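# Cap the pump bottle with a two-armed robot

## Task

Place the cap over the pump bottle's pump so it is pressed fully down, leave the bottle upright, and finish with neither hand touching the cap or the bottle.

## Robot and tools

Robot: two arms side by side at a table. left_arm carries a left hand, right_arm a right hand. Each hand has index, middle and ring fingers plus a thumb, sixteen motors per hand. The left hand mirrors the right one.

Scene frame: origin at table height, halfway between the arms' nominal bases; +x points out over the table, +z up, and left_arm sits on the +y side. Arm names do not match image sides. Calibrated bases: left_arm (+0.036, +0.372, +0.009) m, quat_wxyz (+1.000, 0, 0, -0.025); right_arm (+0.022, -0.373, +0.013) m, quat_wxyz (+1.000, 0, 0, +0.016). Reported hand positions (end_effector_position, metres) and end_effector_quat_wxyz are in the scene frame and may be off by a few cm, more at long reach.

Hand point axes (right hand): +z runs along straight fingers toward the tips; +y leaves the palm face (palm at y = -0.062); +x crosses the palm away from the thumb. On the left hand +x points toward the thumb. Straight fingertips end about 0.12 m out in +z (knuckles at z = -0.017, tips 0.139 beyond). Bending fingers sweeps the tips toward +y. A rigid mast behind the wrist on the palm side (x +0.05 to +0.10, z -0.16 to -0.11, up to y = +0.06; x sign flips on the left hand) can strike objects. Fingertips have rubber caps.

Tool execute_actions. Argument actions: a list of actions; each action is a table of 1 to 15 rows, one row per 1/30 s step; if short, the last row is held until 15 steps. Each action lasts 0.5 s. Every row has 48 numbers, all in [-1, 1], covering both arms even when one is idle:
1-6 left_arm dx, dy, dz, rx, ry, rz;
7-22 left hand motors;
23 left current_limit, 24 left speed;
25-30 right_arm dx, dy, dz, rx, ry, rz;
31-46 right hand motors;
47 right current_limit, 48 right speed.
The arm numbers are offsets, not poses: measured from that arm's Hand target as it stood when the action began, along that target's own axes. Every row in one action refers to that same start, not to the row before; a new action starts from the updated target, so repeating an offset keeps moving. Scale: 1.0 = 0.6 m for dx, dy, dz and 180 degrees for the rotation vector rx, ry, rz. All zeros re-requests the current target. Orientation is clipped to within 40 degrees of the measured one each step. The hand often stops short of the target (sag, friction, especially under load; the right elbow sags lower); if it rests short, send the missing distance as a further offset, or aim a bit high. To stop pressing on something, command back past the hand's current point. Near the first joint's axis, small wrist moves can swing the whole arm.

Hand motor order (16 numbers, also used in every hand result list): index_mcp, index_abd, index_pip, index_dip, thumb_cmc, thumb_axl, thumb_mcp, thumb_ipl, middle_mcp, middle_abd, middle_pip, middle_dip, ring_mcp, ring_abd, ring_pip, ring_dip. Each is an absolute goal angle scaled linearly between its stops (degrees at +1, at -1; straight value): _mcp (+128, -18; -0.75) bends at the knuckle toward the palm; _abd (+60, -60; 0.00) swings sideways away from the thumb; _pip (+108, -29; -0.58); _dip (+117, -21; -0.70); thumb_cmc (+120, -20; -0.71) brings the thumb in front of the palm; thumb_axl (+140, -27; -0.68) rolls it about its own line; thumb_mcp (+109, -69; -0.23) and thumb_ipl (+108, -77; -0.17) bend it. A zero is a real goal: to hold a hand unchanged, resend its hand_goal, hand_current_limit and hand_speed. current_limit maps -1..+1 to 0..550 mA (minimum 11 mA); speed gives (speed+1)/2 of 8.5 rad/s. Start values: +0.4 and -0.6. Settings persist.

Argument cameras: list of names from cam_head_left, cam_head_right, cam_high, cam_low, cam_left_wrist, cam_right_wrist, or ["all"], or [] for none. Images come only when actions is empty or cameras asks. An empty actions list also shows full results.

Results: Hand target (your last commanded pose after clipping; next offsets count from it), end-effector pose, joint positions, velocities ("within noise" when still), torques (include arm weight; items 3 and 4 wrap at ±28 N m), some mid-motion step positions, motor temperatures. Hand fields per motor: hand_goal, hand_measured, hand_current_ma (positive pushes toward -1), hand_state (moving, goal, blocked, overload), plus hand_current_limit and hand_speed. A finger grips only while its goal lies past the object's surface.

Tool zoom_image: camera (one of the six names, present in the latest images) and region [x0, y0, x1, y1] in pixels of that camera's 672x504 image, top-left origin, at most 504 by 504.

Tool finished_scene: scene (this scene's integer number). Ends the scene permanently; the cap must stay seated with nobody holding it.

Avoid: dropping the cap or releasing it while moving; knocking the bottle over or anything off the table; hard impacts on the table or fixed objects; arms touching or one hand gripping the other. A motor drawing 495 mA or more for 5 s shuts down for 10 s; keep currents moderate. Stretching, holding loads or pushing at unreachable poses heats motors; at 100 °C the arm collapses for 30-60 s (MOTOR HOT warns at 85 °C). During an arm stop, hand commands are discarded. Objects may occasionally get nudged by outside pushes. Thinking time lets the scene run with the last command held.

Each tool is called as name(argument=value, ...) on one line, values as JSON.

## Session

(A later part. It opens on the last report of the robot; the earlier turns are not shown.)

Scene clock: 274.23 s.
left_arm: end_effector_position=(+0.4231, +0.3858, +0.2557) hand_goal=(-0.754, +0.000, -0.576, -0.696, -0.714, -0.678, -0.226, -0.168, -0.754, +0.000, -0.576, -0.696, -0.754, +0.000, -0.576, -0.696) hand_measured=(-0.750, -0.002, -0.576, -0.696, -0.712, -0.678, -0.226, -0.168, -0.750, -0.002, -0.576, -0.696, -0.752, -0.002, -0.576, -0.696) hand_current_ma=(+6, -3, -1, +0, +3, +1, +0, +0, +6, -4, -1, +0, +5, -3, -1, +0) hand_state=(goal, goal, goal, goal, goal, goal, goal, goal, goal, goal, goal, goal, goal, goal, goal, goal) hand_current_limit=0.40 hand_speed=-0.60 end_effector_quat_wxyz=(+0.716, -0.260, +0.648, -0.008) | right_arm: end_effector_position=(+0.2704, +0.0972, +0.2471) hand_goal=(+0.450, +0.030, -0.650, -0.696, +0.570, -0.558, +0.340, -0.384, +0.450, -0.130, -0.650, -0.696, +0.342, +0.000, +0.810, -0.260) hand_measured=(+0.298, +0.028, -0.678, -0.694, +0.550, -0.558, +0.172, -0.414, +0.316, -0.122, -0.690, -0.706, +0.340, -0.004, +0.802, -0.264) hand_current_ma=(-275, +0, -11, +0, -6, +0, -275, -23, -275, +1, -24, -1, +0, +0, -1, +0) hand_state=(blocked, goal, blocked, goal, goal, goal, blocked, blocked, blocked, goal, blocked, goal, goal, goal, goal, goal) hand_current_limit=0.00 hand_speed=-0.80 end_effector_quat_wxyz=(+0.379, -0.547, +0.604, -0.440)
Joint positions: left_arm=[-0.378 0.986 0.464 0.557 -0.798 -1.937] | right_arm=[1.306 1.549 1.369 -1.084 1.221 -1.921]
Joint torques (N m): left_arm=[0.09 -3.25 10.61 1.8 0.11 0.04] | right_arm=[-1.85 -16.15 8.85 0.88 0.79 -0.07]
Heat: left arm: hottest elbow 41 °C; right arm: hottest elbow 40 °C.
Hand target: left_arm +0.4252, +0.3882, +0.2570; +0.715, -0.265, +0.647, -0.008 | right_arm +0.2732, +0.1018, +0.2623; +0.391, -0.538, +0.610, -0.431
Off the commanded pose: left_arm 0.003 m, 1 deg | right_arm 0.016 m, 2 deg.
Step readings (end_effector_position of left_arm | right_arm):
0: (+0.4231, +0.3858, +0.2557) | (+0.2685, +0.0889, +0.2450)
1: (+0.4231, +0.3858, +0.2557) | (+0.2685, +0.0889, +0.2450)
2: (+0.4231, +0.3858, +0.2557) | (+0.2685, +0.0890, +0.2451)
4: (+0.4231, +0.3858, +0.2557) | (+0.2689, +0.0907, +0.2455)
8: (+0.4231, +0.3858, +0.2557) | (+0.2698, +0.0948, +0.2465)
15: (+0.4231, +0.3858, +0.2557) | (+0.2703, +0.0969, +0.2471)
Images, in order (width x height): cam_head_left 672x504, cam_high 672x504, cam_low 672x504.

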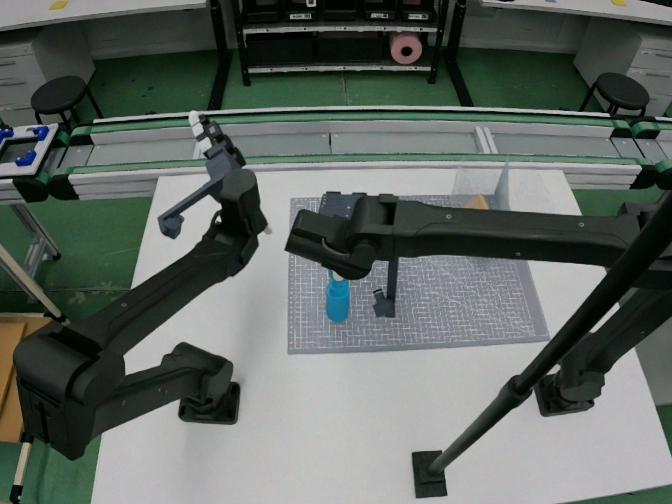

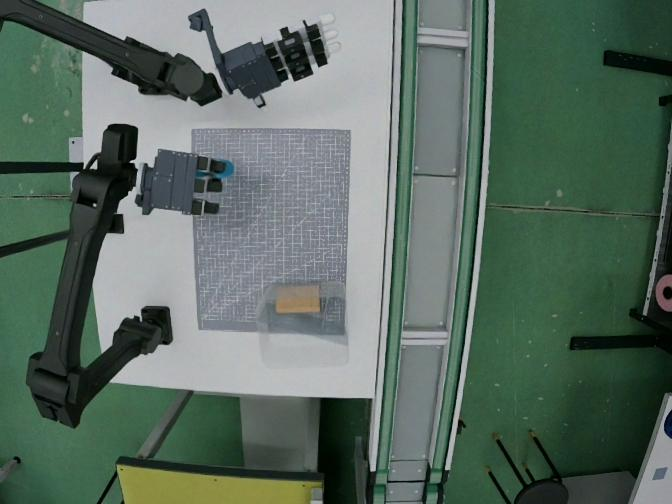

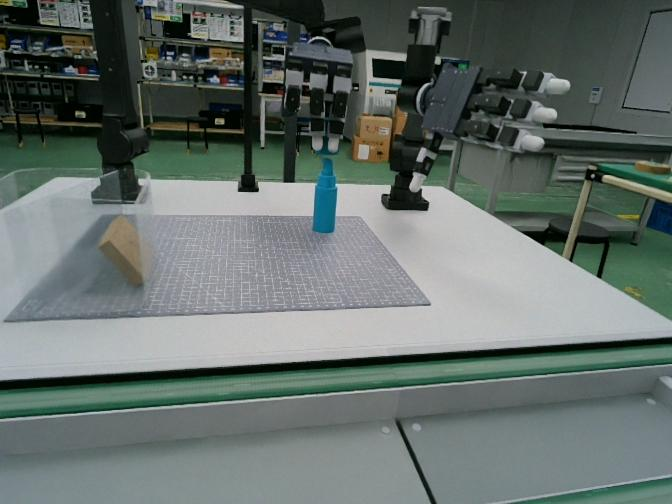

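execute_actions(actions=[[[0,0,0,0,0,0,-0.754,0,-0.576,-0.696,-0.714,-0.678,-0.226,-0.168,-0.754,0,-0.576,-0.696,-0.754,0,-0.576,-0.696,0.4,-0.6,-0.0032,0.0315,0.0108,0,0,0,0.45,0.03,-0.65,-0.696,0.571,-0.557,0.34,-0.384,0.45,-0.13,-0.65,-0.696,0.342,0,0.81,-0.26,0.0,-0.8]]], cameras=["cam_low","cam_head_left"])

zoom_image(camera="cam_low", region=[290, 90, 360, 240])

zoom_image(camera="cam_head_left", region=[300, 240, 380, 330])

Scene clock: 277.47 s.
left_arm: end_effector_position=(+0.4231, +0.3858, +0.2557) hand_goal=(-0.754, +0.000, -0.576, -0.696, -0.714, -0.678, -0.226, -0.168, -0.754, +0.000, -0.576, -0.696, -0.754, +0.000, -0.576, -0.696) hand_measured=(-0.750, -0.002, -0.576, -0.696, -0.712, -0.678, -0.226, -0.168, -0.750, -0.002, -0.576, -0.696, -0.752, -0.002, -0.576, -0.696) hand_current_ma=(+6, -3, -1, +0, +3, +1, +0, +0, +6, -4, -1, +0, +5, -3, -1, +0) hand_state=(goal, goal, goal, goal, goal, goal, goal, goal, goal, goal, goal, goal, goal, goal, goal, goal) hand_current_limit=0.40 hand_speed=-0.60 end_effector_quat_wxyz=(+0.716, -0.260, +0.648, -0.008) | right_arm: end_effector_position=(+0.2718, +0.1034, +0.2443) hand_goal=(+0.450, +0.030, -0.650, -0.696, +0.570, -0.558, +0.340, -0.384, +0.450, -0.130, -0.650, -0.696, +0.342, +0.000, +0.810, -0.260) hand_measured=(+0.298, +0.028, -0.678, -0.694, +0.550, -0.558, +0.172, -0.414, +0.316, -0.122, -0.690, -0.706, +0.340, -0.004, +0.802, -0.264) hand_current_ma=(-275, +0, -11, +0, -6, +0, -275, -23, -275, +1, -24, -1, +0, +0, -1, +0) hand_state=(blocked, goal, blocked, goal, goal, goal, blocked, blocked, blocked, goal, blocked, goal, goal, goal, goal, goal) hand_current_limit=0.00 hand_speed=-0.80 end_effector_quat_wxyz=(+0.390, -0.539, +0.609, -0.431)
Joint positions: left_arm=[-0.378 0.986 0.464 0.557 -0.798 -1.937] | right_arm=[1.306 1.549 1.356 -1.035 1.221 -1.921]
Joint torques (N m): left_arm=[0.03 -3.25 10.61 1.74 0.1 0.06] | right_arm=[-1.9 -14.8 7.39 1.03 0.79 -0.05]
Heat: left arm: hottest elbow 41 °C; right arm: hottest elbow 39 °C.
Hand target: left_arm +0.4252, +0.3882, +0.2570; +0.715, -0.265, +0.647, -0.008 | right_arm +0.2735, +0.1039, +0.2422; +0.391, -0.538, +0.610, -0.431
Off the commanded pose: left_arm 0.003 m, 1 deg | right_arm 0.003 m, 0 deg.
Step readings (end_effector_position of left_arm | right_arm):
0: (+0.4231, +0.3858, +0.2557) | (+0.2704, +0.0972, +0.2471)
1: (+0.4231, +0.3858, +0.2557) | (+0.2704, +0.0973, +0.2472)
2: (+0.4231, +0.3858, +0.2557) | (+0.2706, +0.0980, +0.2474)
4: (+0.4231, +0.3858, +0.2557) | (+0.2712, +0.1007, +0.2482)
8: (+0.4231, +0.3858, +0.2557) | (+0.2719, +0.1038, +0.2478)
15: (+0.4231, +0.3858, +0.2557) | (+0.2717, +0.1029, +0.2442)
Images, in order (width x height): cam_head_left 672x504, cam_low 672x504.

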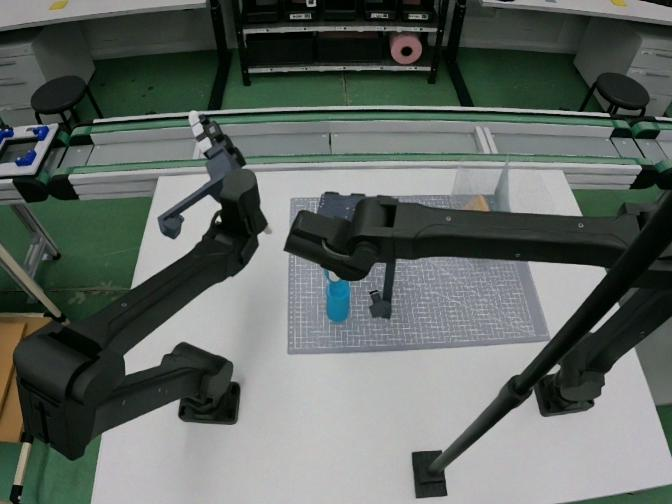

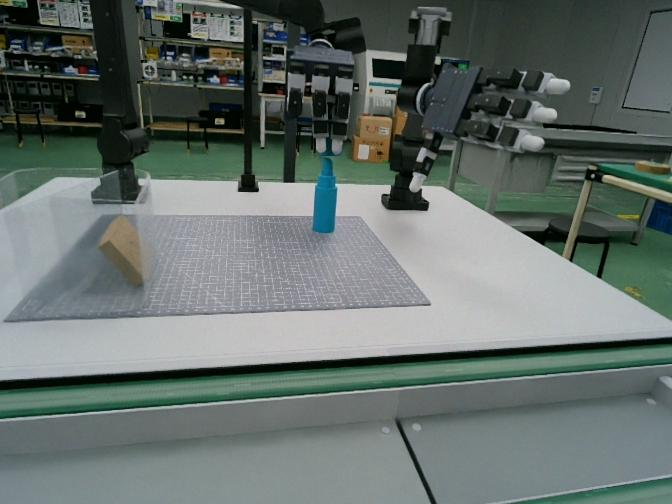

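Scaled by 3.360 from the camera's 672x504 image, which has a finer 960x720 frame.

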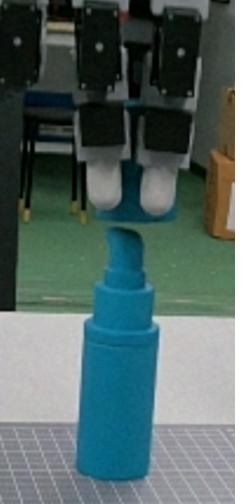

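Scaled by 5.600 from the camera's 672x504 image, which has a finer 960x720 frame.

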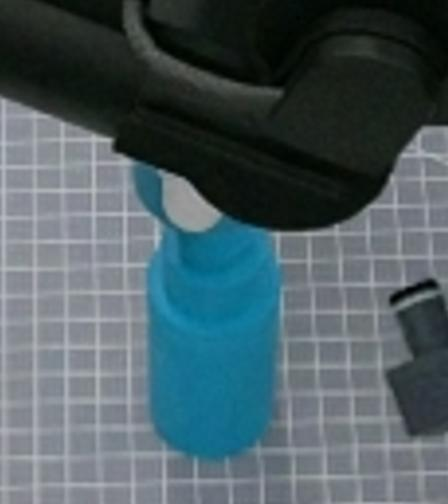

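execute_actions(actions=[[[0,0,0,0,0,0,-0.754,0,-0.576,-0.696,-0.714,-0.678,-0.226,-0.168,-0.754,0,-0.576,-0.696,-0.754,0,-0.576,-0.696,0.4,-0.6,0.0077,0.0278,0.011,0,0,0,0.45,0.03,-0.65,-0.696,0.571,-0.557,0.34,-0.384,0.45,-0.13,-0.65,-0.696,0.342,0,0.81,-0.26,0.0,-0.8]]], cameras=["cam_low","cam_head_left"])

zoom_image(camera="cam_low", region=[290, 90, 360, 240])

zoom_image(camera="cam_head_left", region=[300, 240, 380, 330])

Scene clock: 279.83 s.
left_arm: end_effector_position=(+0.4231, +0.3858, +0.2557) hand_goal=(-0.754, +0.000, -0.576, -0.696, -0.714, -0.678, -0.226, -0.168, -0.754, +0.000, -0.576, -0.696, -0.754, +0.000, -0.576, -0.696) hand_measured=(-0.750, -0.002, -0.576, -0.696, -0.712, -0.678, -0.226, -0.168, -0.750, -0.002, -0.576, -0.696, -0.752, -0.002, -0.576, -0.696) hand_current_ma=(+6, -3, -1, +0, +3, +1, +0, +0, +6, -4, -1, +0, +5, -3, -1, +0) hand_state=(goal, goal, goal, goal, goal, goal, goal, goal, goal, goal, goal, goal, goal, goal, goal, goal) hand_current_limit=0.40 hand_speed=-0.60 end_effector_quat_wxyz=(+0.716, -0.260, +0.648, -0.008) | right_arm: end_effector_position=(+0.2708, +0.0999, +0.2252) hand_goal=(+0.450, +0.030, -0.650, -0.696, +0.570, -0.558, +0.340, -0.384, +0.450, -0.130, -0.650, -0.696, +0.342, +0.000, +0.810, -0.260) hand_measured=(+0.298, +0.028, -0.678, -0.694, +0.550, -0.558, +0.172, -0.414, +0.316, -0.122, -0.690, -0.706, +0.340, -0.004, +0.802, -0.264) hand_current_ma=(-275, +0, -11, +0, -6, +0, -275, -23, -275, +1, -24, -1, +0, +0, -1, +0) hand_state=(blocked, goal, blocked, goal, goal, goal, blocked, blocked, blocked, goal, blocked, goal, goal, goal, goal, goal) hand_current_limit=0.00 hand_speed=-0.80 end_effector_quat_wxyz=(+0.391, -0.540, +0.609, -0.431)
Joint positions: left_arm=[-0.378 0.986 0.464 0.557 -0.798 -1.937] | right_arm=[1.306 1.549 1.305 -0.979 1.219 -1.927]
Joint torques (N m): left_arm=[-0.5 -3.6 10.62 1.73 0.11 0.03] | right_arm=[-2.2 -14.92 7.34 0.98 0.8 -0.05]
Heat: left arm: hottest elbow 41 °C; right arm: hottest elbow 39 °C.
Hand target: left_arm +0.4252, +0.3882, +0.2570; +0.715, -0.265, +0.647, -0.008 | right_arm +0.2738, +0.0994, +0.2242; +0.391, -0.538, +0.610, -0.431
Off the commanded pose: left_arm 0.003 m, 1 deg | right_arm 0.003 m, 0 deg.
Step readings (end_effector_position of left_arm | right_arm):
0: (+0.4231, +0.3858, +0.2557) | (+0.2718, +0.1034, +0.2443)
1: (+0.4231, +0.3858, +0.2557) | (+0.2719, +0.1035, +0.2443)
2: (+0.4231, +0.3858, +0.2557) | (+0.2719, +0.1037, +0.2433)
4: (+0.4231, +0.3858, +0.2557) | (+0.2719, +0.1035, +0.2392)
8: (+0.4231, +0.3858, +0.2557) | (+0.2706, +0.0989, +0.2274)
15: (+0.4231, +0.3858, +0.2557) | (+0.2707, +0.0996, +0.2251)
Images, in order (width x height): cam_head_left 672x504, cam_low 672x504.

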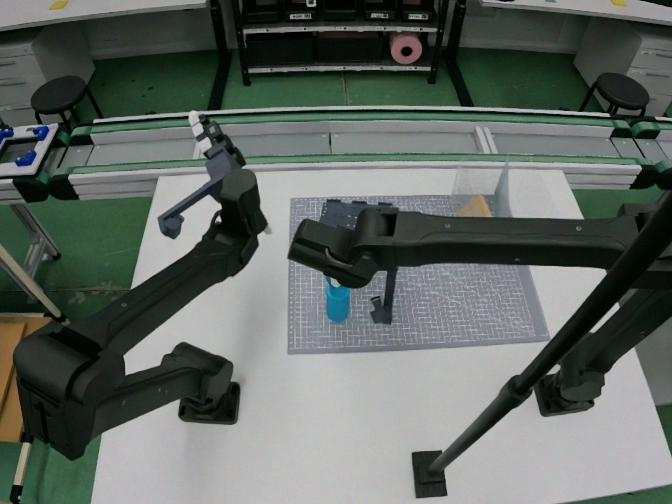

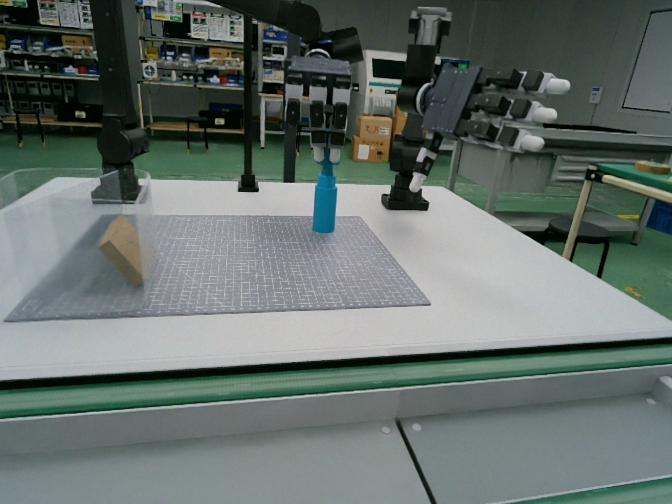

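Scaled by 3.360 from the camera's 672x504 image, which has a finer 960x720 frame.

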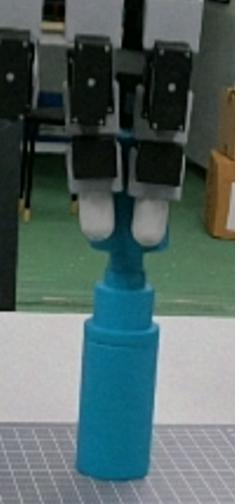

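Scaled by 5.600 from the camera's 672x504 image, which has a finer 960x720 frame.

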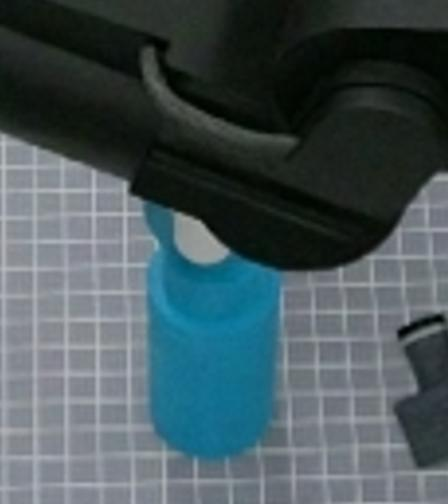

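execute_actions(actions=[[[0,0,0,0,0,0,-0.754,0,-0.576,-0.696,-0.714,-0.678,-0.226,-0.168,-0.754,0,-0.576,-0.696,-0.754,0,-0.576,-0.696,0.4,-0.6,0.0018,0.0307,0.013,0,0,0,0.45,0.03,-0.65,-0.696,0.571,-0.557,0.34,-0.384,0.45,-0.13,-0.65,-0.696,0.342,0,0.81,-0.26,0.0,-0.8]]], cameras=["cam_low","cam_head_left"])

zoom_image(camera="cam_low", region=[290, 90, 360, 240])

zoom_image(camera="cam_head_left", region=[300, 240, 380, 330])

Scene clock: 282.27 s.
left_arm: end_effector_position=(+0.4231, +0.3858, +0.2557) hand_goal=(-0.754, +0.000, -0.576, -0.696, -0.714, -0.678, -0.226, -0.168, -0.754, +0.000, -0.576, -0.696, -0.754, +0.000, -0.576, -0.696) hand_measured=(-0.750, -0.002, -0.576, -0.696, -0.712, -0.678, -0.226, -0.168, -0.750, -0.002, -0.576, -0.696, -0.752, -0.002, -0.576, -0.696) hand_current_ma=(+6, -3, -1, +0, +3, +1, +0, +0, +6, -4, -1, +0, +5, -3, -1, +0) hand_state=(goal, goal, goal, goal, goal, goal, goal, goal, goal, goal, goal, goal, goal, goal, goal, goal) hand_current_limit=0.40 hand_speed=-0.60 end_effector_quat_wxyz=(+0.716, -0.260, +0.648, -0.008) | right_arm: end_effector_position=(+0.2705, +0.0992, +0.2102) hand_goal=(+0.450, +0.030, -0.650, -0.696, +0.570, -0.558, +0.340, -0.384, +0.450, -0.130, -0.650, -0.696, +0.342, +0.000, +0.810, -0.260) hand_measured=(+0.298, +0.028, -0.678, -0.694, +0.550, -0.558, +0.172, -0.414, +0.316, -0.122, -0.690, -0.706, +0.340, -0.004, +0.802, -0.264) hand_current_ma=(-275, +0, -11, +0, -6, +0, -275, -23, -275, +1, -24, -1, +0, +0, -1, +0) hand_state=(blocked, goal, blocked, goal, goal, goal, blocked, blocked, blocked, goal, blocked, goal, goal, goal, goal, goal) hand_current_limit=0.00 hand_speed=-0.80 end_effector_quat_wxyz=(+0.395, -0.538, +0.610, -0.428)
Joint positions: left_arm=[-0.378 0.986 0.464 0.557 -0.798 -1.937] | right_arm=[1.306 1.551 1.263 -0.918 1.218 -1.935]
Joint torques (N m): left_arm=[-0.26 -3.96 10.67 1.72 0.11 0.05] | right_arm=[-2.43 -13.8 7.25 0.98 0.79 -0.07]
Heat: left arm: hottest elbow 41 °C; right arm: hottest elbow 39 °C.
Hand target: left_arm +0.4252, +0.3882, +0.2570; +0.715, -0.265, +0.647, -0.008 | right_arm +0.2752, +0.0984, +0.2043; +0.391, -0.538, +0.610, -0.431
Off the commanded pose: left_arm 0.003 m, 1 deg | right_arm 0.008 m, 1 deg.
Step readings (end_effector_position of left_arm | right_arm):
0: (+0.4231, +0.3858, +0.2557) | (+0.2708, +0.0999, +0.2253)
1: (+0.4231, +0.3858, +0.2557) | (+0.2708, +0.1000, +0.2253)
2: (+0.4231, +0.3858, +0.2557) | (+0.2709, +0.1004, +0.2246)
4: (+0.4231, +0.3858, +0.2557) | (+0.2710, +0.1008, +0.2214)
8: (+0.4231, +0.3858, +0.2557) | (+0.2703, +0.0980, +0.2125)
15: (+0.4231, +0.3858, +0.2557) | (+0.2705, +0.0989, +0.2101)
Images, in order (width x height): cam_head_left 672x504, cam_low 672x504.

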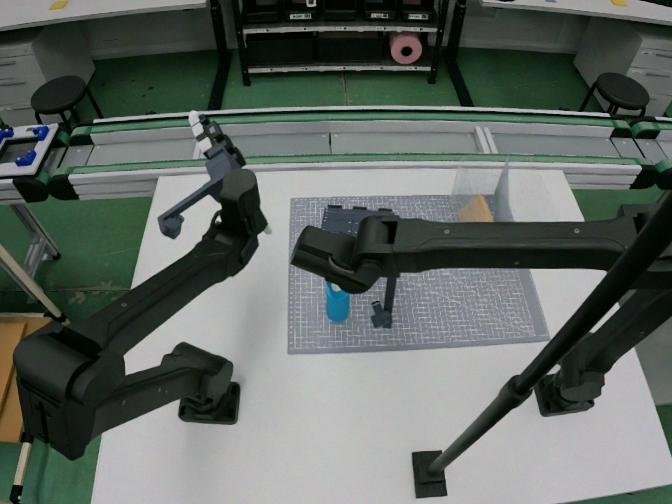

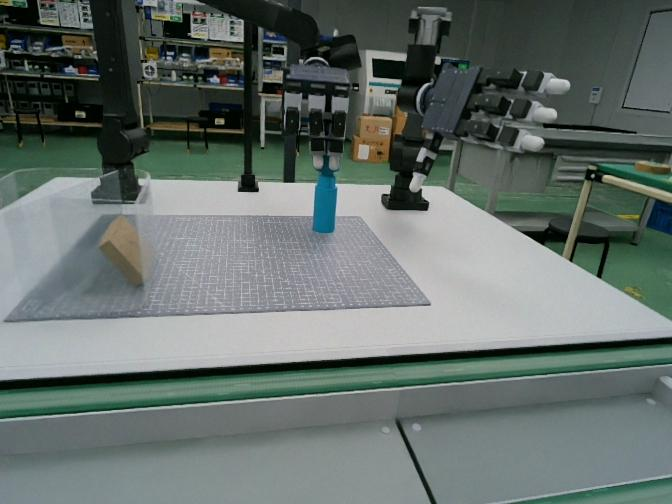

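Scaled by 3.360 from the camera's 672x504 image, which has a finer 960x720 frame.

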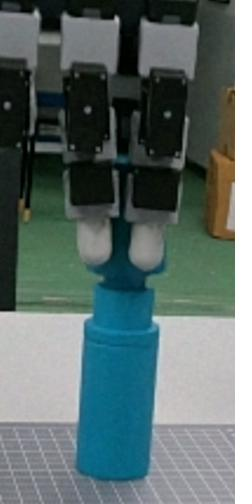

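Scaled by 5.600 from the camera's 672x504 image, which has a finer 960x720 frame.

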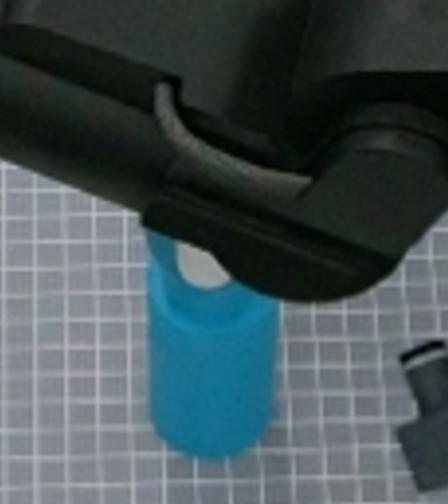

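execute_actions(actions=[[[0,0,0,0,0,0,-0.754,0,-0.576,-0.696,-0.714,-0.678,-0.226,-0.168,-0.754,0,-0.576,-0.696,-0.754,0,-0.576,-0.696,0.4,-0.6,0.0,0.0278,0.0105,0,0,0,0.45,0.03,-0.65,-0.696,0.571,-0.557,0.34,-0.384,0.45,-0.13,-0.65,-0.696,0.342,0,0.81,-0.26,0.0,-0.8]]], cameras=["cam_low","cam_head_left"])

zoom_image(camera="cam_low", region=[290, 90, 360, 240])

zoom_image(camera="cam_head_left", region=[300, 240, 380, 330])

Scene clock: 284.00 s.
left_arm: end_effector_position=(+0.4231, +0.3858, +0.2557) hand_goal=(-0.754, +0.000, -0.576, -0.696, -0.714, -0.678, -0.226, -0.168, -0.754, +0.000, -0.576, -0.696, -0.754, +0.000, -0.576, -0.696) hand_measured=(-0.750, -0.002, -0.576, -0.696, -0.712, -0.678, -0.226, -0.168, -0.750, -0.002, -0.576, -0.696, -0.752, -0.002, -0.576, -0.696) hand_current_ma=(+6, -3, -1, +0, +3, +1, +0, +0, +6, -4, -1, +0, +5, -3, -1, +0) hand_state=(goal, goal, goal, goal, goal, goal, goal, goal, goal, goal, goal, goal, goal, goal, goal, goal) hand_current_limit=0.40 hand_speed=-0.60 end_effector_quat_wxyz=(+0.716, -0.260, +0.648, -0.008) | right_arm: end_effector_position=(+0.2710, +0.0994, +0.1934) hand_goal=(+0.450, +0.030, -0.650, -0.696, +0.570, -0.558, +0.340, -0.384, +0.450, -0.130, -0.650, -0.696, +0.342, +0.000, +0.810, -0.260) hand_measured=(+0.298, +0.028, -0.678, -0.694, +0.550, -0.558, +0.172, -0.414, +0.316, -0.120, -0.690, -0.706, +0.340, -0.004, +0.802, -0.264) hand_current_ma=(-275, +0, -11, +0, -6, +0, -275, -23, -275, +1, -24, -1, +0, +0, -1, +0) hand_state=(blocked, goal, blocked, goal, goal, goal, blocked, blocked, blocked, goal, blocked, goal, goal, goal, goal, goal) hand_current_limit=0.00 hand_speed=-0.80 end_effector_quat_wxyz=(+0.395, -0.538, +0.609, -0.428)
Joint positions: left_arm=[-0.378 0.986 0.464 0.557 -0.798 -1.937] | right_arm=[1.306 1.565 1.232 -0.869 1.22 -1.941]
Joint torques (N m): left_arm=[-0.26 -2.9 10.54 1.68 0.1 0.03] | right_arm=[-2.55 -13.92 7.1 1.29 0.72 -0.04]
Heat: left arm: hottest elbow 41 °C; right arm: hottest elbow 39 °C.
Hand target: left_arm +0.4252, +0.3882, +0.2570; +0.715, -0.265, +0.647, -0.008 | right_arm +0.2759, +0.0986, +0.1865; +0.391, -0.538, +0.610, -0.431
Off the commanded pose: left_arm 0.003 m, 1 deg | right_arm 0.008 m, 1 deg.
Step readings (end_effector_position of left_arm | right_arm):
0: (+0.4231, +0.3858, +0.2557) | (+0.2705, +0.0991, +0.2102)
1: (+0.4231, +0.3858, +0.2557) | (+0.2706, +0.0992, +0.2102)
2: (+0.4231, +0.3858, +0.2557) | (+0.2706, +0.0995, +0.2098)
4: (+0.4231, +0.3858, +0.2557) | (+0.2708, +0.1000, +0.2073)
8: (+0.4231, +0.3858, +0.2557) | (+0.2704, +0.0987, +0.1982)
15: (+0.4231, +0.3858, +0.2557) | (+0.2710, +0.0994, +0.1935)
Images, in order (width x height): cam_head_left 672x504, cam_low 672x504.

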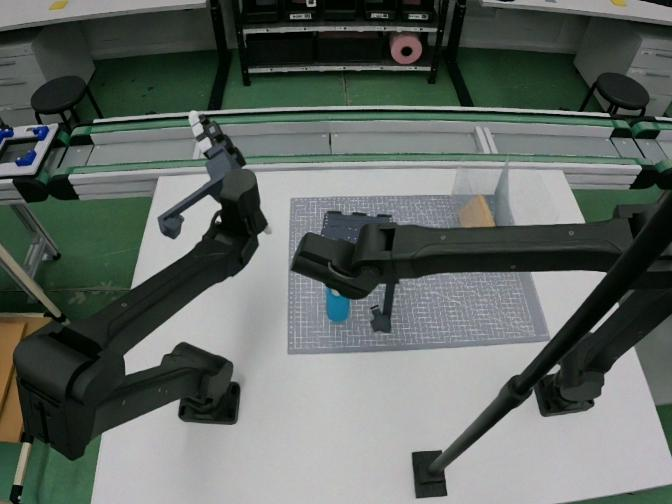

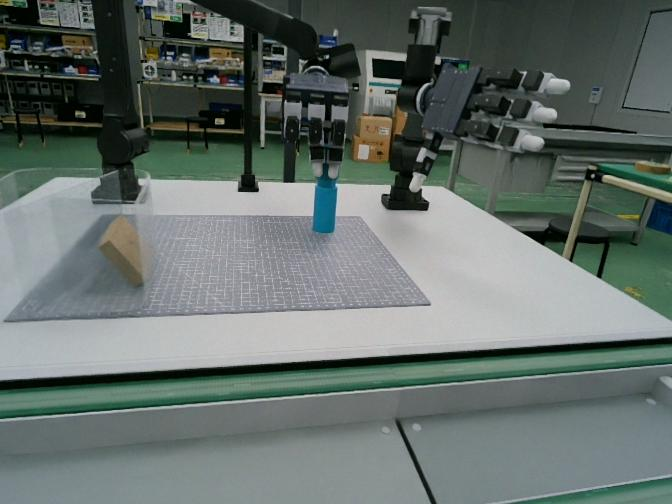

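Scaled by 3.360 from the camera's 672x504 image, which has a finer 960x720 frame.

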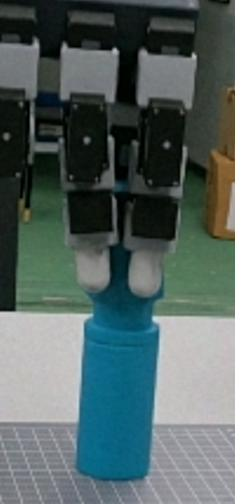

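Scaled by 5.600 from the camera's 672x504 image, which has a finer 960x720 frame.

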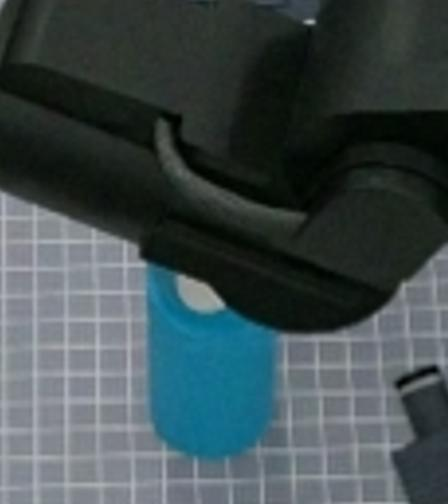

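execute_actions(actions=[[[0,0,0,0,0,0,-0.754,0,-0.576,-0.696,-0.714,-0.678,-0.226,-0.168,-0.754,0,-0.576,-0.696,-0.754,0,-0.576,-0.696,0.4,-0.6,0.0,0.0330,0.0122,0,0,0,0.45,0.03,-0.65,-0.696,0.571,-0.557,0.34,-0.384,0.45,-0.13,-0.65,-0.696,0.342,0,0.81,-0.26,0.0,-0.8]]], cameras=["cam_low","cam_head_left"])

zoom_image(camera="cam_low", region=[290, 90, 360, 240])

zoom_image(camera="cam_head_left", region=[300, 240, 380, 330])

Scene clock: 285.80 s.
left_arm: end_effector_position=(+0.4231, +0.3858, +0.2557) hand_goal=(-0.754, +0.000, -0.576, -0.696, -0.714, -0.678, -0.226, -0.168, -0.754, +0.000, -0.576, -0.696, -0.754, +0.000, -0.576, -0.696) hand_measured=(-0.750, -0.002, -0.576, -0.696, -0.712, -0.678, -0.226, -0.168, -0.750, -0.002, -0.576, -0.696, -0.752, -0.002, -0.576, -0.696) hand_current_ma=(+6, -3, -1, +0, +3, +1, +0, +0, +6, -4, -1, +0, +5, -3, -1, +0) hand_state=(goal, goal, goal, goal, goal, goal, goal, goal, goal, goal, goal, goal, goal, goal, goal, goal) hand_current_limit=0.40 hand_speed=-0.60 end_effector_quat_wxyz=(+0.716, -0.260, +0.648, -0.008) | right_arm: end_effector_position=(+0.2717, +0.1004, +0.1783) hand_goal=(+0.450, +0.030, -0.650, -0.696, +0.570, -0.558, +0.340, -0.384, +0.450, -0.130, -0.650, -0.696, +0.342, +0.000, +0.810, -0.260) hand_measured=(+0.298, +0.028, -0.678, -0.694, +0.550, -0.558, +0.172, -0.414, +0.316, -0.118, -0.690, -0.704, +0.340, -0.004, +0.802, -0.264) hand_current_ma=(-275, +0, -11, +0, -6, +0, -275, -23, -275, +2, -24, -1, +0, +0, -1, +0) hand_state=(blocked, goal, blocked, goal, goal, goal, blocked, blocked, blocked, goal, blocked, goal, goal, goal, goal, goal) hand_current_limit=0.00 hand_speed=-0.80 end_effector_quat_wxyz=(+0.399, -0.536, +0.609, -0.427)
Joint positions: left_arm=[-0.378 0.986 0.464 0.557 -0.798 -1.937] | right_arm=[1.306 1.577 1.201 -0.812 1.223 -1.946]
Joint torques (N m): left_arm=[-0.44 -3.43 10.52 1.65 0.11 0.05] | right_arm=[-2.55 -13.27 6.82 1.1 0.6 -0.02]
Heat: left arm: hottest elbow 41 °C; right arm: hottest elbow 39 °C.
Hand target: left_arm +0.4252, +0.3882, +0.2570; +0.715, -0.265, +0.647, -0.008 | right_arm +0.2764, +0.0988, +0.1654; +0.391, -0.538, +0.610, -0.431
Off the commanded pose: left_arm 0.003 m, 1 deg | right_arm 0.014 m, 1 deg.
Step readings (end_effector_position of left_arm | right_arm):
0: (+0.4231, +0.3858, +0.2557) | (+0.2710, +0.0993, +0.1934)
1: (+0.4231, +0.3858, +0.2557) | (+0.2710, +0.0994, +0.1934)
2: (+0.4231, +0.3858, +0.2557) | (+0.2711, +0.0998, +0.1926)
4: (+0.4231, +0.3858, +0.2557) | (+0.2711, +0.0999, +0.1898)
8: (+0.4231, +0.3858, +0.2557) | (+0.2716, +0.0995, +0.1812)
15: (+0.4231, +0.3858, +0.2557) | (+0.2717, +0.1005, +0.1786)
Images, in order (width x height): cam_head_left 672x504, cam_low 672x504.

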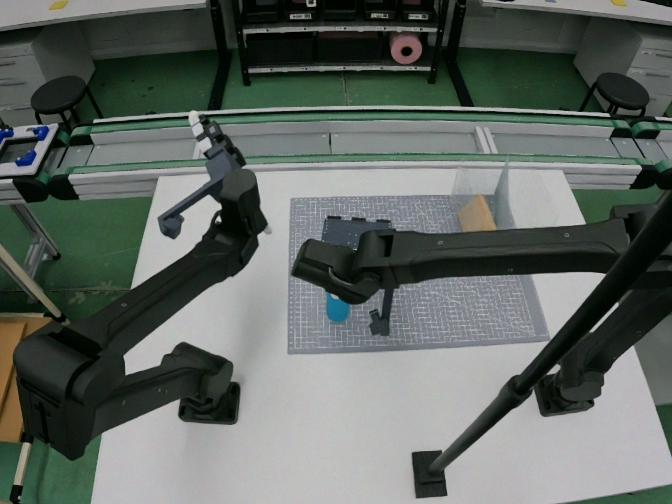

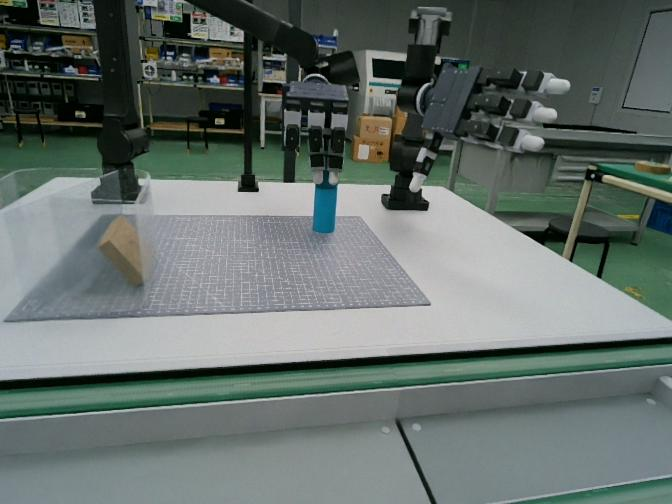

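Scaled by 3.360 from the camera's 672x504 image, which has a finer 960x720 frame.

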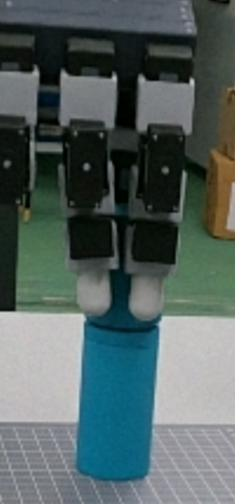

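Scaled by 5.600 from the camera's 672x504 image, which has a finer 960x720 frame.

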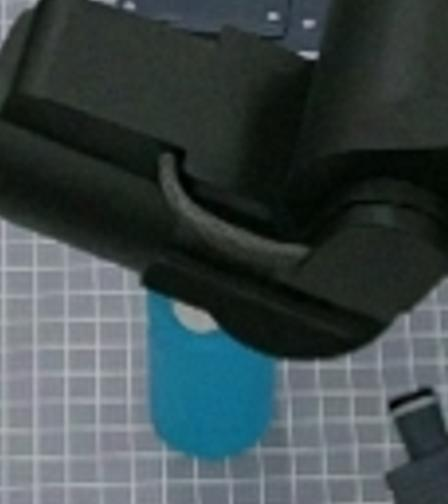

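execute_actions(actions=[[[0,0,0,0,0,0,-0.754,0,-0.576,-0.696,-0.714,-0.678,-0.226,-0.168,-0.754,0,-0.576,-0.696,-0.754,0,-0.576,-0.696,0.4,-0.6,0.0,0.0125,0.0046,0,0,0,0.45,0.03,-0.65,-0.696,0.571,-0.557,0.34,-0.384,0.45,-0.13,-0.65,-0.696,0.342,0,0.81,-0.26,0.0,-0.8]]], cameras=["cam_low","cam_head_left"])

zoom_image(camera="cam_low", region=[290, 90, 360, 240])

Scene clock: 287.37 s.
left_arm: end_effector_position=(+0.4231, +0.3858, +0.2557) hand_goal=(-0.754, +0.000, -0.576, -0.696, -0.714, -0.678, -0.226, -0.168, -0.754, +0.000, -0.576, -0.696, -0.754, +0.000, -0.576, -0.696) hand_measured=(-0.750, -0.002, -0.576, -0.696, -0.712, -0.678, -0.226, -0.168, -0.750, -0.002, -0.576, -0.696, -0.752, -0.002, -0.576, -0.696) hand_current_ma=(+6, -3, -1, +0, +3, +1, +0, +0, +6, -4, -1, +0, +5, -3, -1, +0) hand_state=(goal, goal, goal, goal, goal, goal, goal, goal, goal, goal, goal, goal, goal, goal, goal, goal) hand_current_limit=0.40 hand_speed=-0.60 end_effector_quat_wxyz=(+0.716, -0.260, +0.648, -0.008) | right_arm: end_effector_position=(+0.2722, +0.1027, +0.1751) hand_goal=(+0.450, +0.030, -0.650, -0.696, +0.570, -0.558, +0.340, -0.384, +0.450, -0.130, -0.650, -0.696, +0.342, +0.000, +0.810, -0.260) hand_measured=(+0.298, +0.024, -0.678, -0.694, +0.550, -0.558, +0.172, -0.414, +0.316, -0.112, -0.690, -0.704, +0.340, -0.004, +0.802, -0.264) hand_current_ma=(-275, +0, -11, +0, -6, +0, -275, -23, -275, +4, -24, -1, +0, +0, -1, +0) hand_state=(blocked, goal, blocked, goal, goal, goal, blocked, blocked, blocked, goal, blocked, goal, goal, goal, goal, goal) hand_current_limit=0.00 hand_speed=-0.80 end_effector_quat_wxyz=(+0.403, -0.533, +0.611, -0.425)
Joint positions: left_arm=[-0.378 0.986 0.464 0.557 -0.798 -1.937] | right_arm=[1.306 1.581 1.195 -0.79 1.223 -1.946]
Joint torques (N m): left_arm=[-0.67 -3.55 10.56 1.74 0.09 0.04] | right_arm=[-2.67 -12.92 6.3 1.07 0.59 -0.01]
Heat: left arm: hottest elbow 41 °C; right arm: hottest elbow 39 °C.
Hand target: left_arm +0.4252, +0.3882, +0.2570; +0.715, -0.265, +0.647, -0.008 | right_arm +0.2766, +0.0989, +0.1573; +0.391, -0.538, +0.610, -0.431
Off the commanded pose: left_arm 0.003 m, 1 deg | right_arm 0.019 m, 2 deg.
Step readings (end_effector_position of left_arm | right_arm):
0: (+0.4231, +0.3858, +0.2557) | (+0.2717, +0.1004, +0.1783)
1: (+0.4231, +0.3858, +0.2557) | (+0.2717, +0.1005, +0.1782)
2: (+0.4231, +0.3858, +0.2557) | (+0.2717, +0.1006, +0.1781)
4: (+0.4231, +0.3858, +0.2557) | (+0.2717, +0.1006, +0.1766)
8: (+0.4231, +0.3858, +0.2557) | (+0.2721, +0.1020, +0.1754)
15: (+0.4231, +0.3858, +0.2557) | (+0.2722, +0.1027, +0.1752)
Images, in order (width x height): cam_head_left 672x504, cam_low 672x504.

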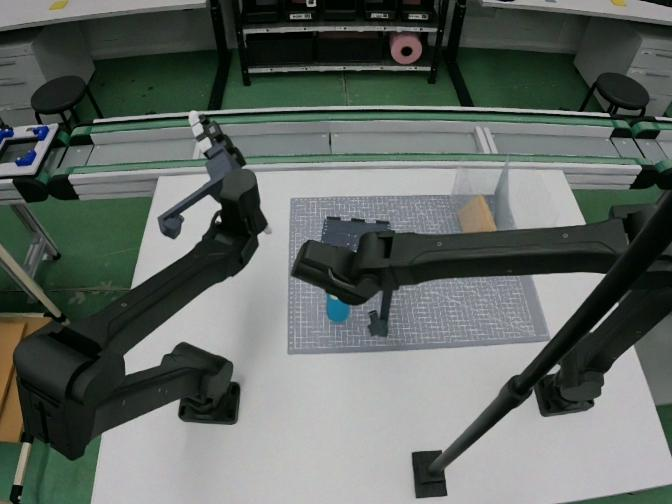

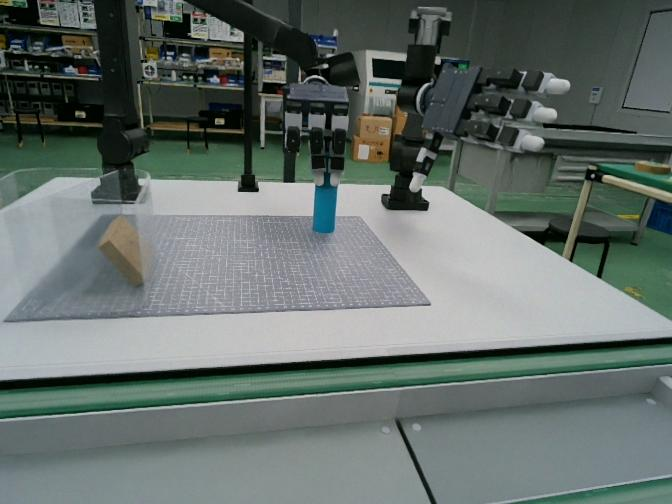

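Scaled by 3.360 from the camera's 672x504 image, which has a finer 960x720 frame.

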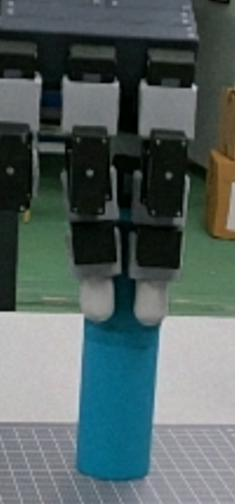

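execute_actions(actions=[[[0,0,0,0,0,0,-0.754,0,-0.576,-0.696,-0.714,-0.678,-0.226,-0.168,-0.754,0,-0.576,-0.696,-0.754,0,-0.576,-0.696,0.4,-0.6,0.0,-0.0188,-0.0068,0,0,0,0.298,0.02,-0.65,-0.696,0.571,-0.557,0.172,-0.384,0.316,-0.11,-0.65,-0.696,0.342,0,0.81,-0.26,0.0,-0.8]],[[0,0,0,0,0,0,-0.754,0,-0.576,-0.696,-0.714,-0.678,-0.226,-0.168,-0.754,0,-0.576,-0.696,-0.754,0,-0.576,-0.696,0.4,-0.6,0.0,0,0,0,0,0,0.15,0.02,-0.65,-0.696,0.571,-0.557,-0.05,-0.384,0.15,-0.11,-0.65,-0.696,0.342,0,0.81,-0.26,0.0,-0.8]]], cameras=["cam_low","cam_head_left","cam_high"])

zoom_image(camera="cam_low", region=[290, 90, 360, 240])

Scene clock: 289.83 s.
left_arm: end_effector_position=(+0.4231, +0.3858, +0.2557) hand_goal=(-0.754, +0.000, -0.576, -0.696, -0.714, -0.678, -0.226, -0.168, -0.754, +0.000, -0.576, -0.696, -0.754, +0.000, -0.576, -0.696) hand_measured=(-0.750, -0.002, -0.576, -0.696, -0.712, -0.678, -0.226, -0.168, -0.750, -0.002, -0.576, -0.696, -0.752, -0.002, -0.576, -0.696) hand_current_ma=(+6, -3, -1, +0, +3, +1, +0, +0, +6, -4, -1, +0, +5, -3, -1, +0) hand_state=(goal, goal, goal, goal, goal, goal, goal, goal, goal, goal, goal, goal, goal, goal, goal, goal) hand_current_limit=0.40 hand_speed=-0.60 end_effector_quat_wxyz=(+0.716, -0.260, +0.648, -0.008) | right_arm: end_effector_position=(+0.2713, +0.1018, +0.1740) hand_goal=(+0.150, +0.020, -0.650, -0.696, +0.570, -0.558, -0.050, -0.384, +0.150, -0.110, -0.650, -0.696, +0.342, +0.000, +0.810, -0.260) hand_measured=(+0.156, +0.022, -0.652, -0.694, +0.568, -0.558, -0.046, -0.386, +0.156, -0.108, -0.652, -0.698, +0.340, -0.004, +0.802, -0.264) hand_current_ma=(+1, +0, +0, +0, +0, +0, +0, +0, +1, +0, +0, +0, +0, +0, -1, +0) hand_state=(goal, goal, goal, goal, goal, goal, goal, goal, goal, goal, goal, goal, goal, goal, goal, goal) hand_current_limit=0.00 hand_speed=-0.80 end_effector_quat_wxyz=(+0.400, -0.536, +0.611, -0.425)
Joint positions: left_arm=[-0.378 0.986 0.464 0.557 -0.798 -1.937] | right_arm=[1.306 1.581 1.195 -0.797 1.218 -1.946]
Joint torques (N m): left_arm=[-0.67 -3.49 10.69 1.8 0.11 0.05] | right_arm=[-2.73 -14.1 7.69 0.21 0.77 -0.03]
Heat: left arm: hottest elbow 41 °C; right arm: hottest shoulder 38 °C.
Hand target: left_arm +0.4252, +0.3882, +0.2570; +0.715, -0.265, +0.647, -0.008 | right_arm +0.2764, +0.0988, +0.1694; +0.391, -0.538, +0.610, -0.431
Off the commanded pose: left_arm 0.003 m, 1 deg | right_arm 0.007 m, 1 deg.
Step readings (end_effector_position of left_arm | right_arm):
0: (+0.4231, +0.3858, +0.2557) | (+0.2722, +0.1027, +0.1751)
1: (+0.4231, +0.3858, +0.2557) | (+0.2722, +0.1027, +0.1751)
2: (+0.4231, +0.3858, +0.2557) | (+0.2722, +0.1027, +0.1751)
4: (+0.4231, +0.3858, +0.2557) | (+0.2722, +0.1027, +0.1751)
8: (+0.4231, +0.3858, +0.2557) | (+0.2721, +0.1025, +0.1749)
15: (+0.4231, +0.3858, +0.2557) | (+0.2721, +0.1023, +0.1748)
16: (+0.4231, +0.3858, +0.2557) | (+0.2721, +0.1023, +0.1748)
17: (+0.4231, +0.3858, +0.2557) | (+0.2719, +0.1023, +0.1747)
19: (+0.4231, +0.3858, +0.2557) | (+0.2714, +0.1020, +0.1741)
23: (+0.4231, +0.3858, +0.2557) | (+0.2713, +0.1018, +0.1740)
30: (+0.4231, +0.3858, +0.2557) | (+0.2713, +0.1018, +0.1740)
Images, in order (width x height): cam_head_left 672x504, cam_high 672x504, cam_low 672x504.

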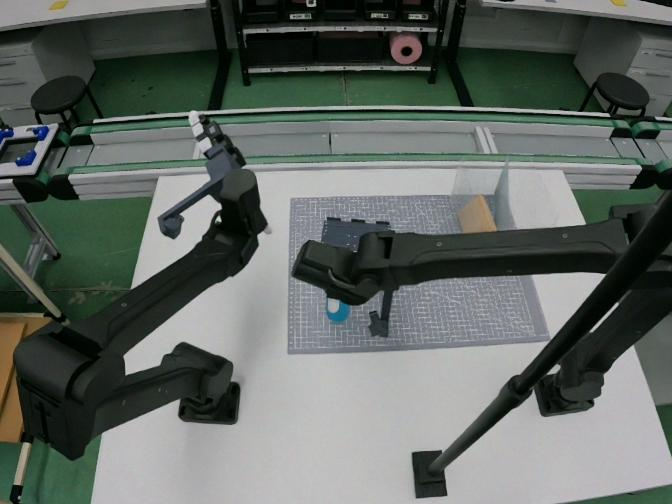

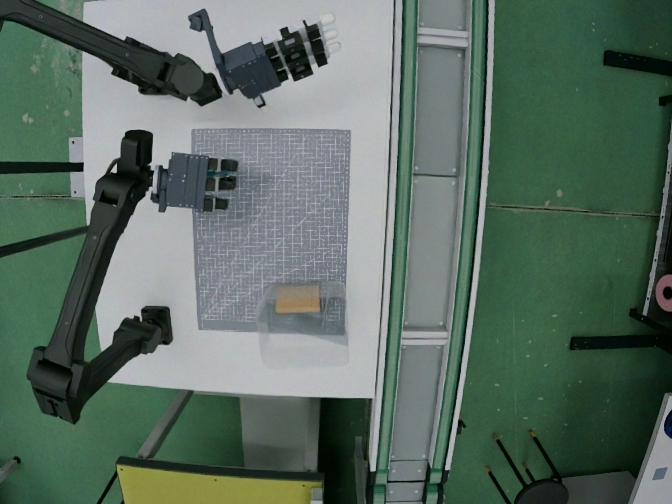

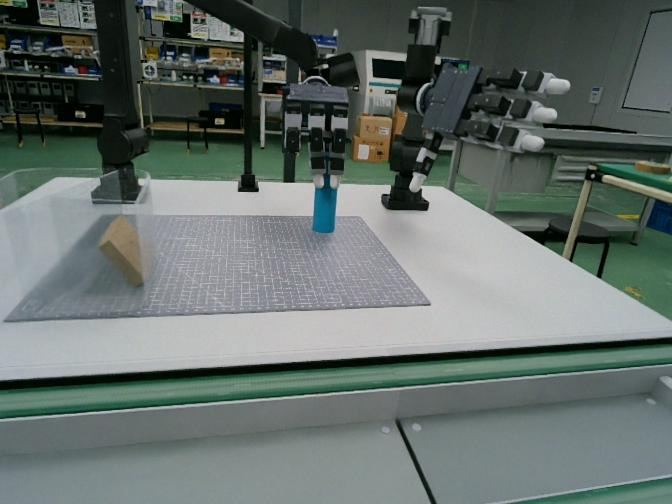

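Scaled by 3.360 from the camera's 672x504 image, which has a finer 960x720 frame.

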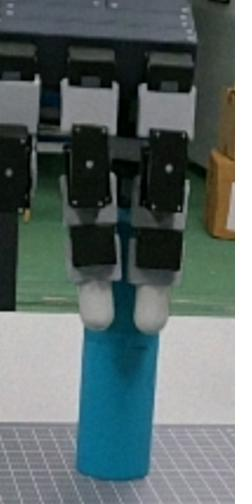

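execute_actions(actions=[[[0,0,0,0,0,0,-0.754,0,-0.576,-0.696,-0.714,-0.678,-0.226,-0.168,-0.754,0,-0.576,-0.696,-0.754,0,-0.576,-0.696,0.4,-0.6,0.0,0,0,0,0,0,0.05,0.02,-0.65,-0.696,0.571,-0.557,-0.15,-0.384,0.05,-0.0,-0.65,-0.696,0.342,0,0.81,-0.26,0.0,-0.7]],[[0,0,0,0,0,0,-0.754,0,-0.576,-0.696,-0.714,-0.678,-0.226,-0.168,-0.754,0,-0.576,-0.696,-0.754,0,-0.576,-0.696,0.4,-0.6,0.0,-0.125,-0.045,0,0,0,0.05,0.02,-0.65,-0.696,0.571,-0.557,-0.15,-0.384,0.05,-0.0,-0.65,-0.696,0.342,0,0.81,-0.26,0.0,-0.8]],[[0,0,0,0,0,0,-0.754,0,-0.576,-0.696,-0.714,-0.678,-0.226,-0.168,-0.754,0,-0.576,-0.696,-0.754,0,-0.576,-0.696,0.4,-0.6,0.0,-0.105,-0.038,0,0,0,0.05,0.02,-0.65,-0.696,0.571,-0.557,-0.15,-0.384,0.05,-0.0,-0.65,-0.696,0.342,0,0.81,-0.26,0.0,-0.8]]], cameras=["cam_low","cam_head_left","cam_high"])

zoom_image(camera="cam_low", region=[290, 90, 360, 240])

zoom_image(camera="cam_head_left", region=[300, 240, 380, 330])

Scene clock: 293.87 s.
left_arm: end_effector_position=(+0.4231, +0.3858, +0.2557) hand_goal=(-0.754, +0.000, -0.576, -0.696, -0.714, -0.678, -0.226, -0.168, -0.754, +0.000, -0.576, -0.696, -0.754, +0.000, -0.576, -0.696) hand_measured=(-0.750, -0.002, -0.576, -0.696, -0.712, -0.678, -0.226, -0.168, -0.750, -0.002, -0.576, -0.696, -0.752, -0.002, -0.576, -0.696) hand_current_ma=(+6, -3, -1, +0, +3, +1, +0, +0, +6, -4, -1, +0, +5, -3, -1, +0) hand_state=(goal, goal, goal, goal, goal, goal, goal, goal, goal, goal, goal, goal, goal, goal, goal, goal) hand_current_limit=0.40 hand_speed=-0.60 end_effector_quat_wxyz=(+0.716, -0.260, +0.648, -0.008) | right_arm: end_effector_position=(+0.2668, +0.0833, +0.2873) hand_goal=(+0.050, +0.020, -0.650, -0.696, +0.570, -0.558, -0.150, -0.384, +0.050, +0.000, -0.650, -0.696, +0.342, +0.000, +0.810, -0.260) hand_measured=(+0.058, +0.022, -0.652, -0.694, +0.568, -0.558, -0.146, -0.386, +0.058, -0.004, -0.652, -0.698, +0.340, -0.004, +0.802, -0.264) hand_current_ma=(+1, +0, +0, +0, +0, +0, +1, +0, +1, +0, +0, +0, +0, +0, -1, +0) hand_state=(goal, goal, goal, goal, goal, goal, goal, goal, goal, goal, goal, goal, goal, goal, goal, goal) hand_current_limit=0.00 hand_speed=-0.80 end_effector_quat_wxyz=(+0.373, -0.557, +0.596, -0.443)
Joint positions: left_arm=[-0.378 0.986 0.464 0.557 -0.798 -1.937] | right_arm=[1.306 1.502 1.423 -1.177 1.217 -1.957]
Joint torques (N m): left_arm=[-0.38 -3.66 10.71 1.77 0.12 0.04] | right_arm=[-2.26 -14.15 12.59 -0.02 0.89 0.08]
Heat: left arm: hottest elbow 41 °C; right arm: hottest shoulder 38 °C.
Hand target: left_arm +0.4252, +0.3882, +0.2570; +0.715, -0.265, +0.647, -0.008 | right_arm +0.2735, +0.0971, +0.3161; -0.391, +0.538, -0.610, +0.431
Off the commanded pose: left_arm 0.003 m, 1 deg | right_arm 0.032 m, 4 deg.
Step readings (end_effector_position of left_arm | right_arm):
0: (+0.4231, +0.3858, +0.2557) | (+0.2713, +0.1018, +0.1740)
1: (+0.4231, +0.3858, +0.2557) | (+0.2713, +0.1018, +0.1740)
2: (+0.4231, +0.3858, +0.2557) | (+0.2713, +0.1018, +0.1740)
4: (+0.4231, +0.3858, +0.2557) | (+0.2713, +0.1018, +0.1740)
8: (+0.4231, +0.3858, +0.2557) | (+0.2713, +0.1018, +0.1740)
15: (+0.4231, +0.3858, +0.2557) | (+0.2713, +0.1018, +0.1740)
16: (+0.4231, +0.3858, +0.2557) | (+0.2712, +0.1014, +0.1738)
17: (+0.4231, +0.3858, +0.2557) | (+0.2707, +0.0991, +0.1730)
19: (+0.4231, +0.3858, +0.2557) | (+0.2684, +0.0901, +0.1720)
23: (+0.4231, +0.3858, +0.2557) | (+0.2659, +0.0798, +0.1831)
30: (+0.4231, +0.3858, +0.2557) | (+0.2670, +0.0841, +0.2168)
31: (+0.4231, +0.3858, +0.2557) | (+0.2670, +0.0844, +0.2189)
32: (+0.4231, +0.3858, +0.2557) | (+0.2669, +0.0837, +0.2209)
34: (+0.4231, +0.3858, +0.2557) | (+0.2663, +0.0816, +0.2280)
38: (+0.4231, +0.3858, +0.2557) | (+0.2669, +0.0838, +0.2553)
45: (+0.4231, +0.3858, +0.2557) | (+0.2676, +0.0862, +0.2875)
Images, in order (width x height): cam_head_left 672x504, cam_high 672x504, cam_low 672x504.

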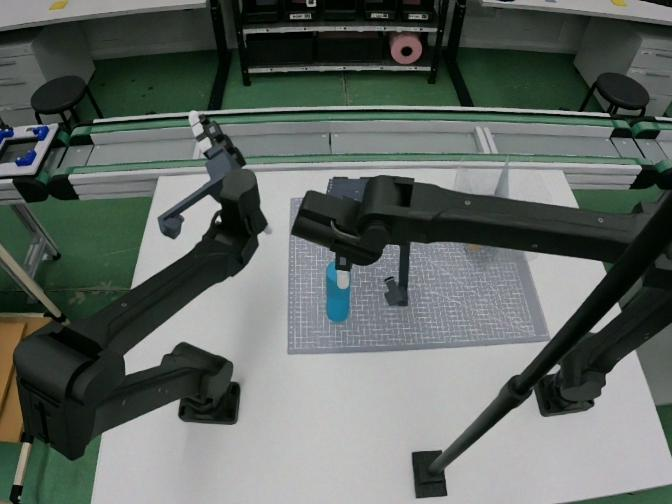

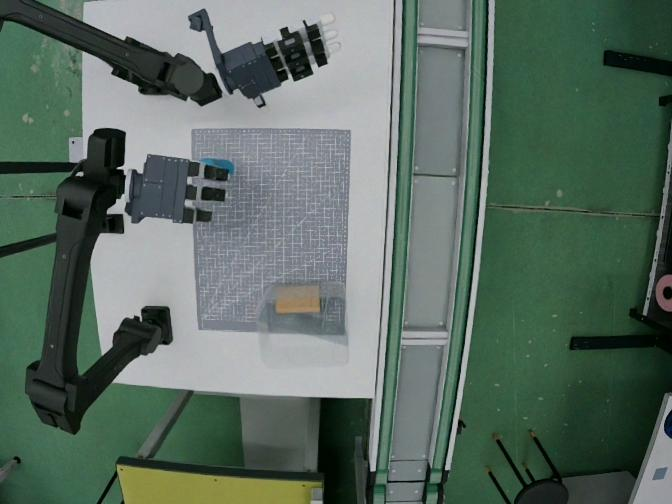

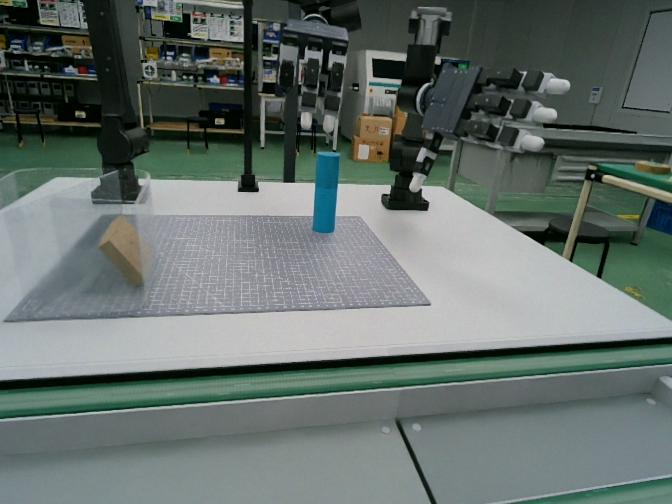

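Scaled by 3.360 from the camera's 672x504 image, which has a finer 960x720 frame.

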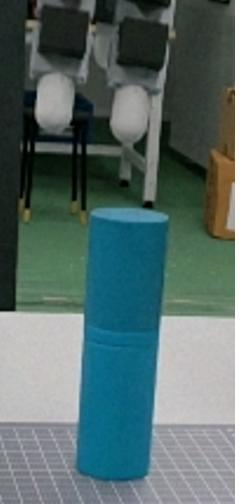

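Scaled by 5.600 from the camera's 672x504 image, which has a finer 960x720 frame.

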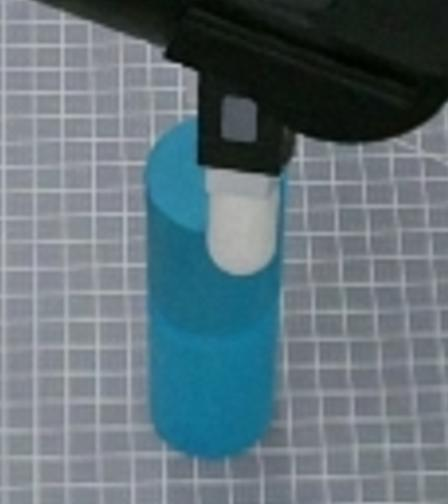

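finished_scene(scene=1)

The scene is finished: the task was done.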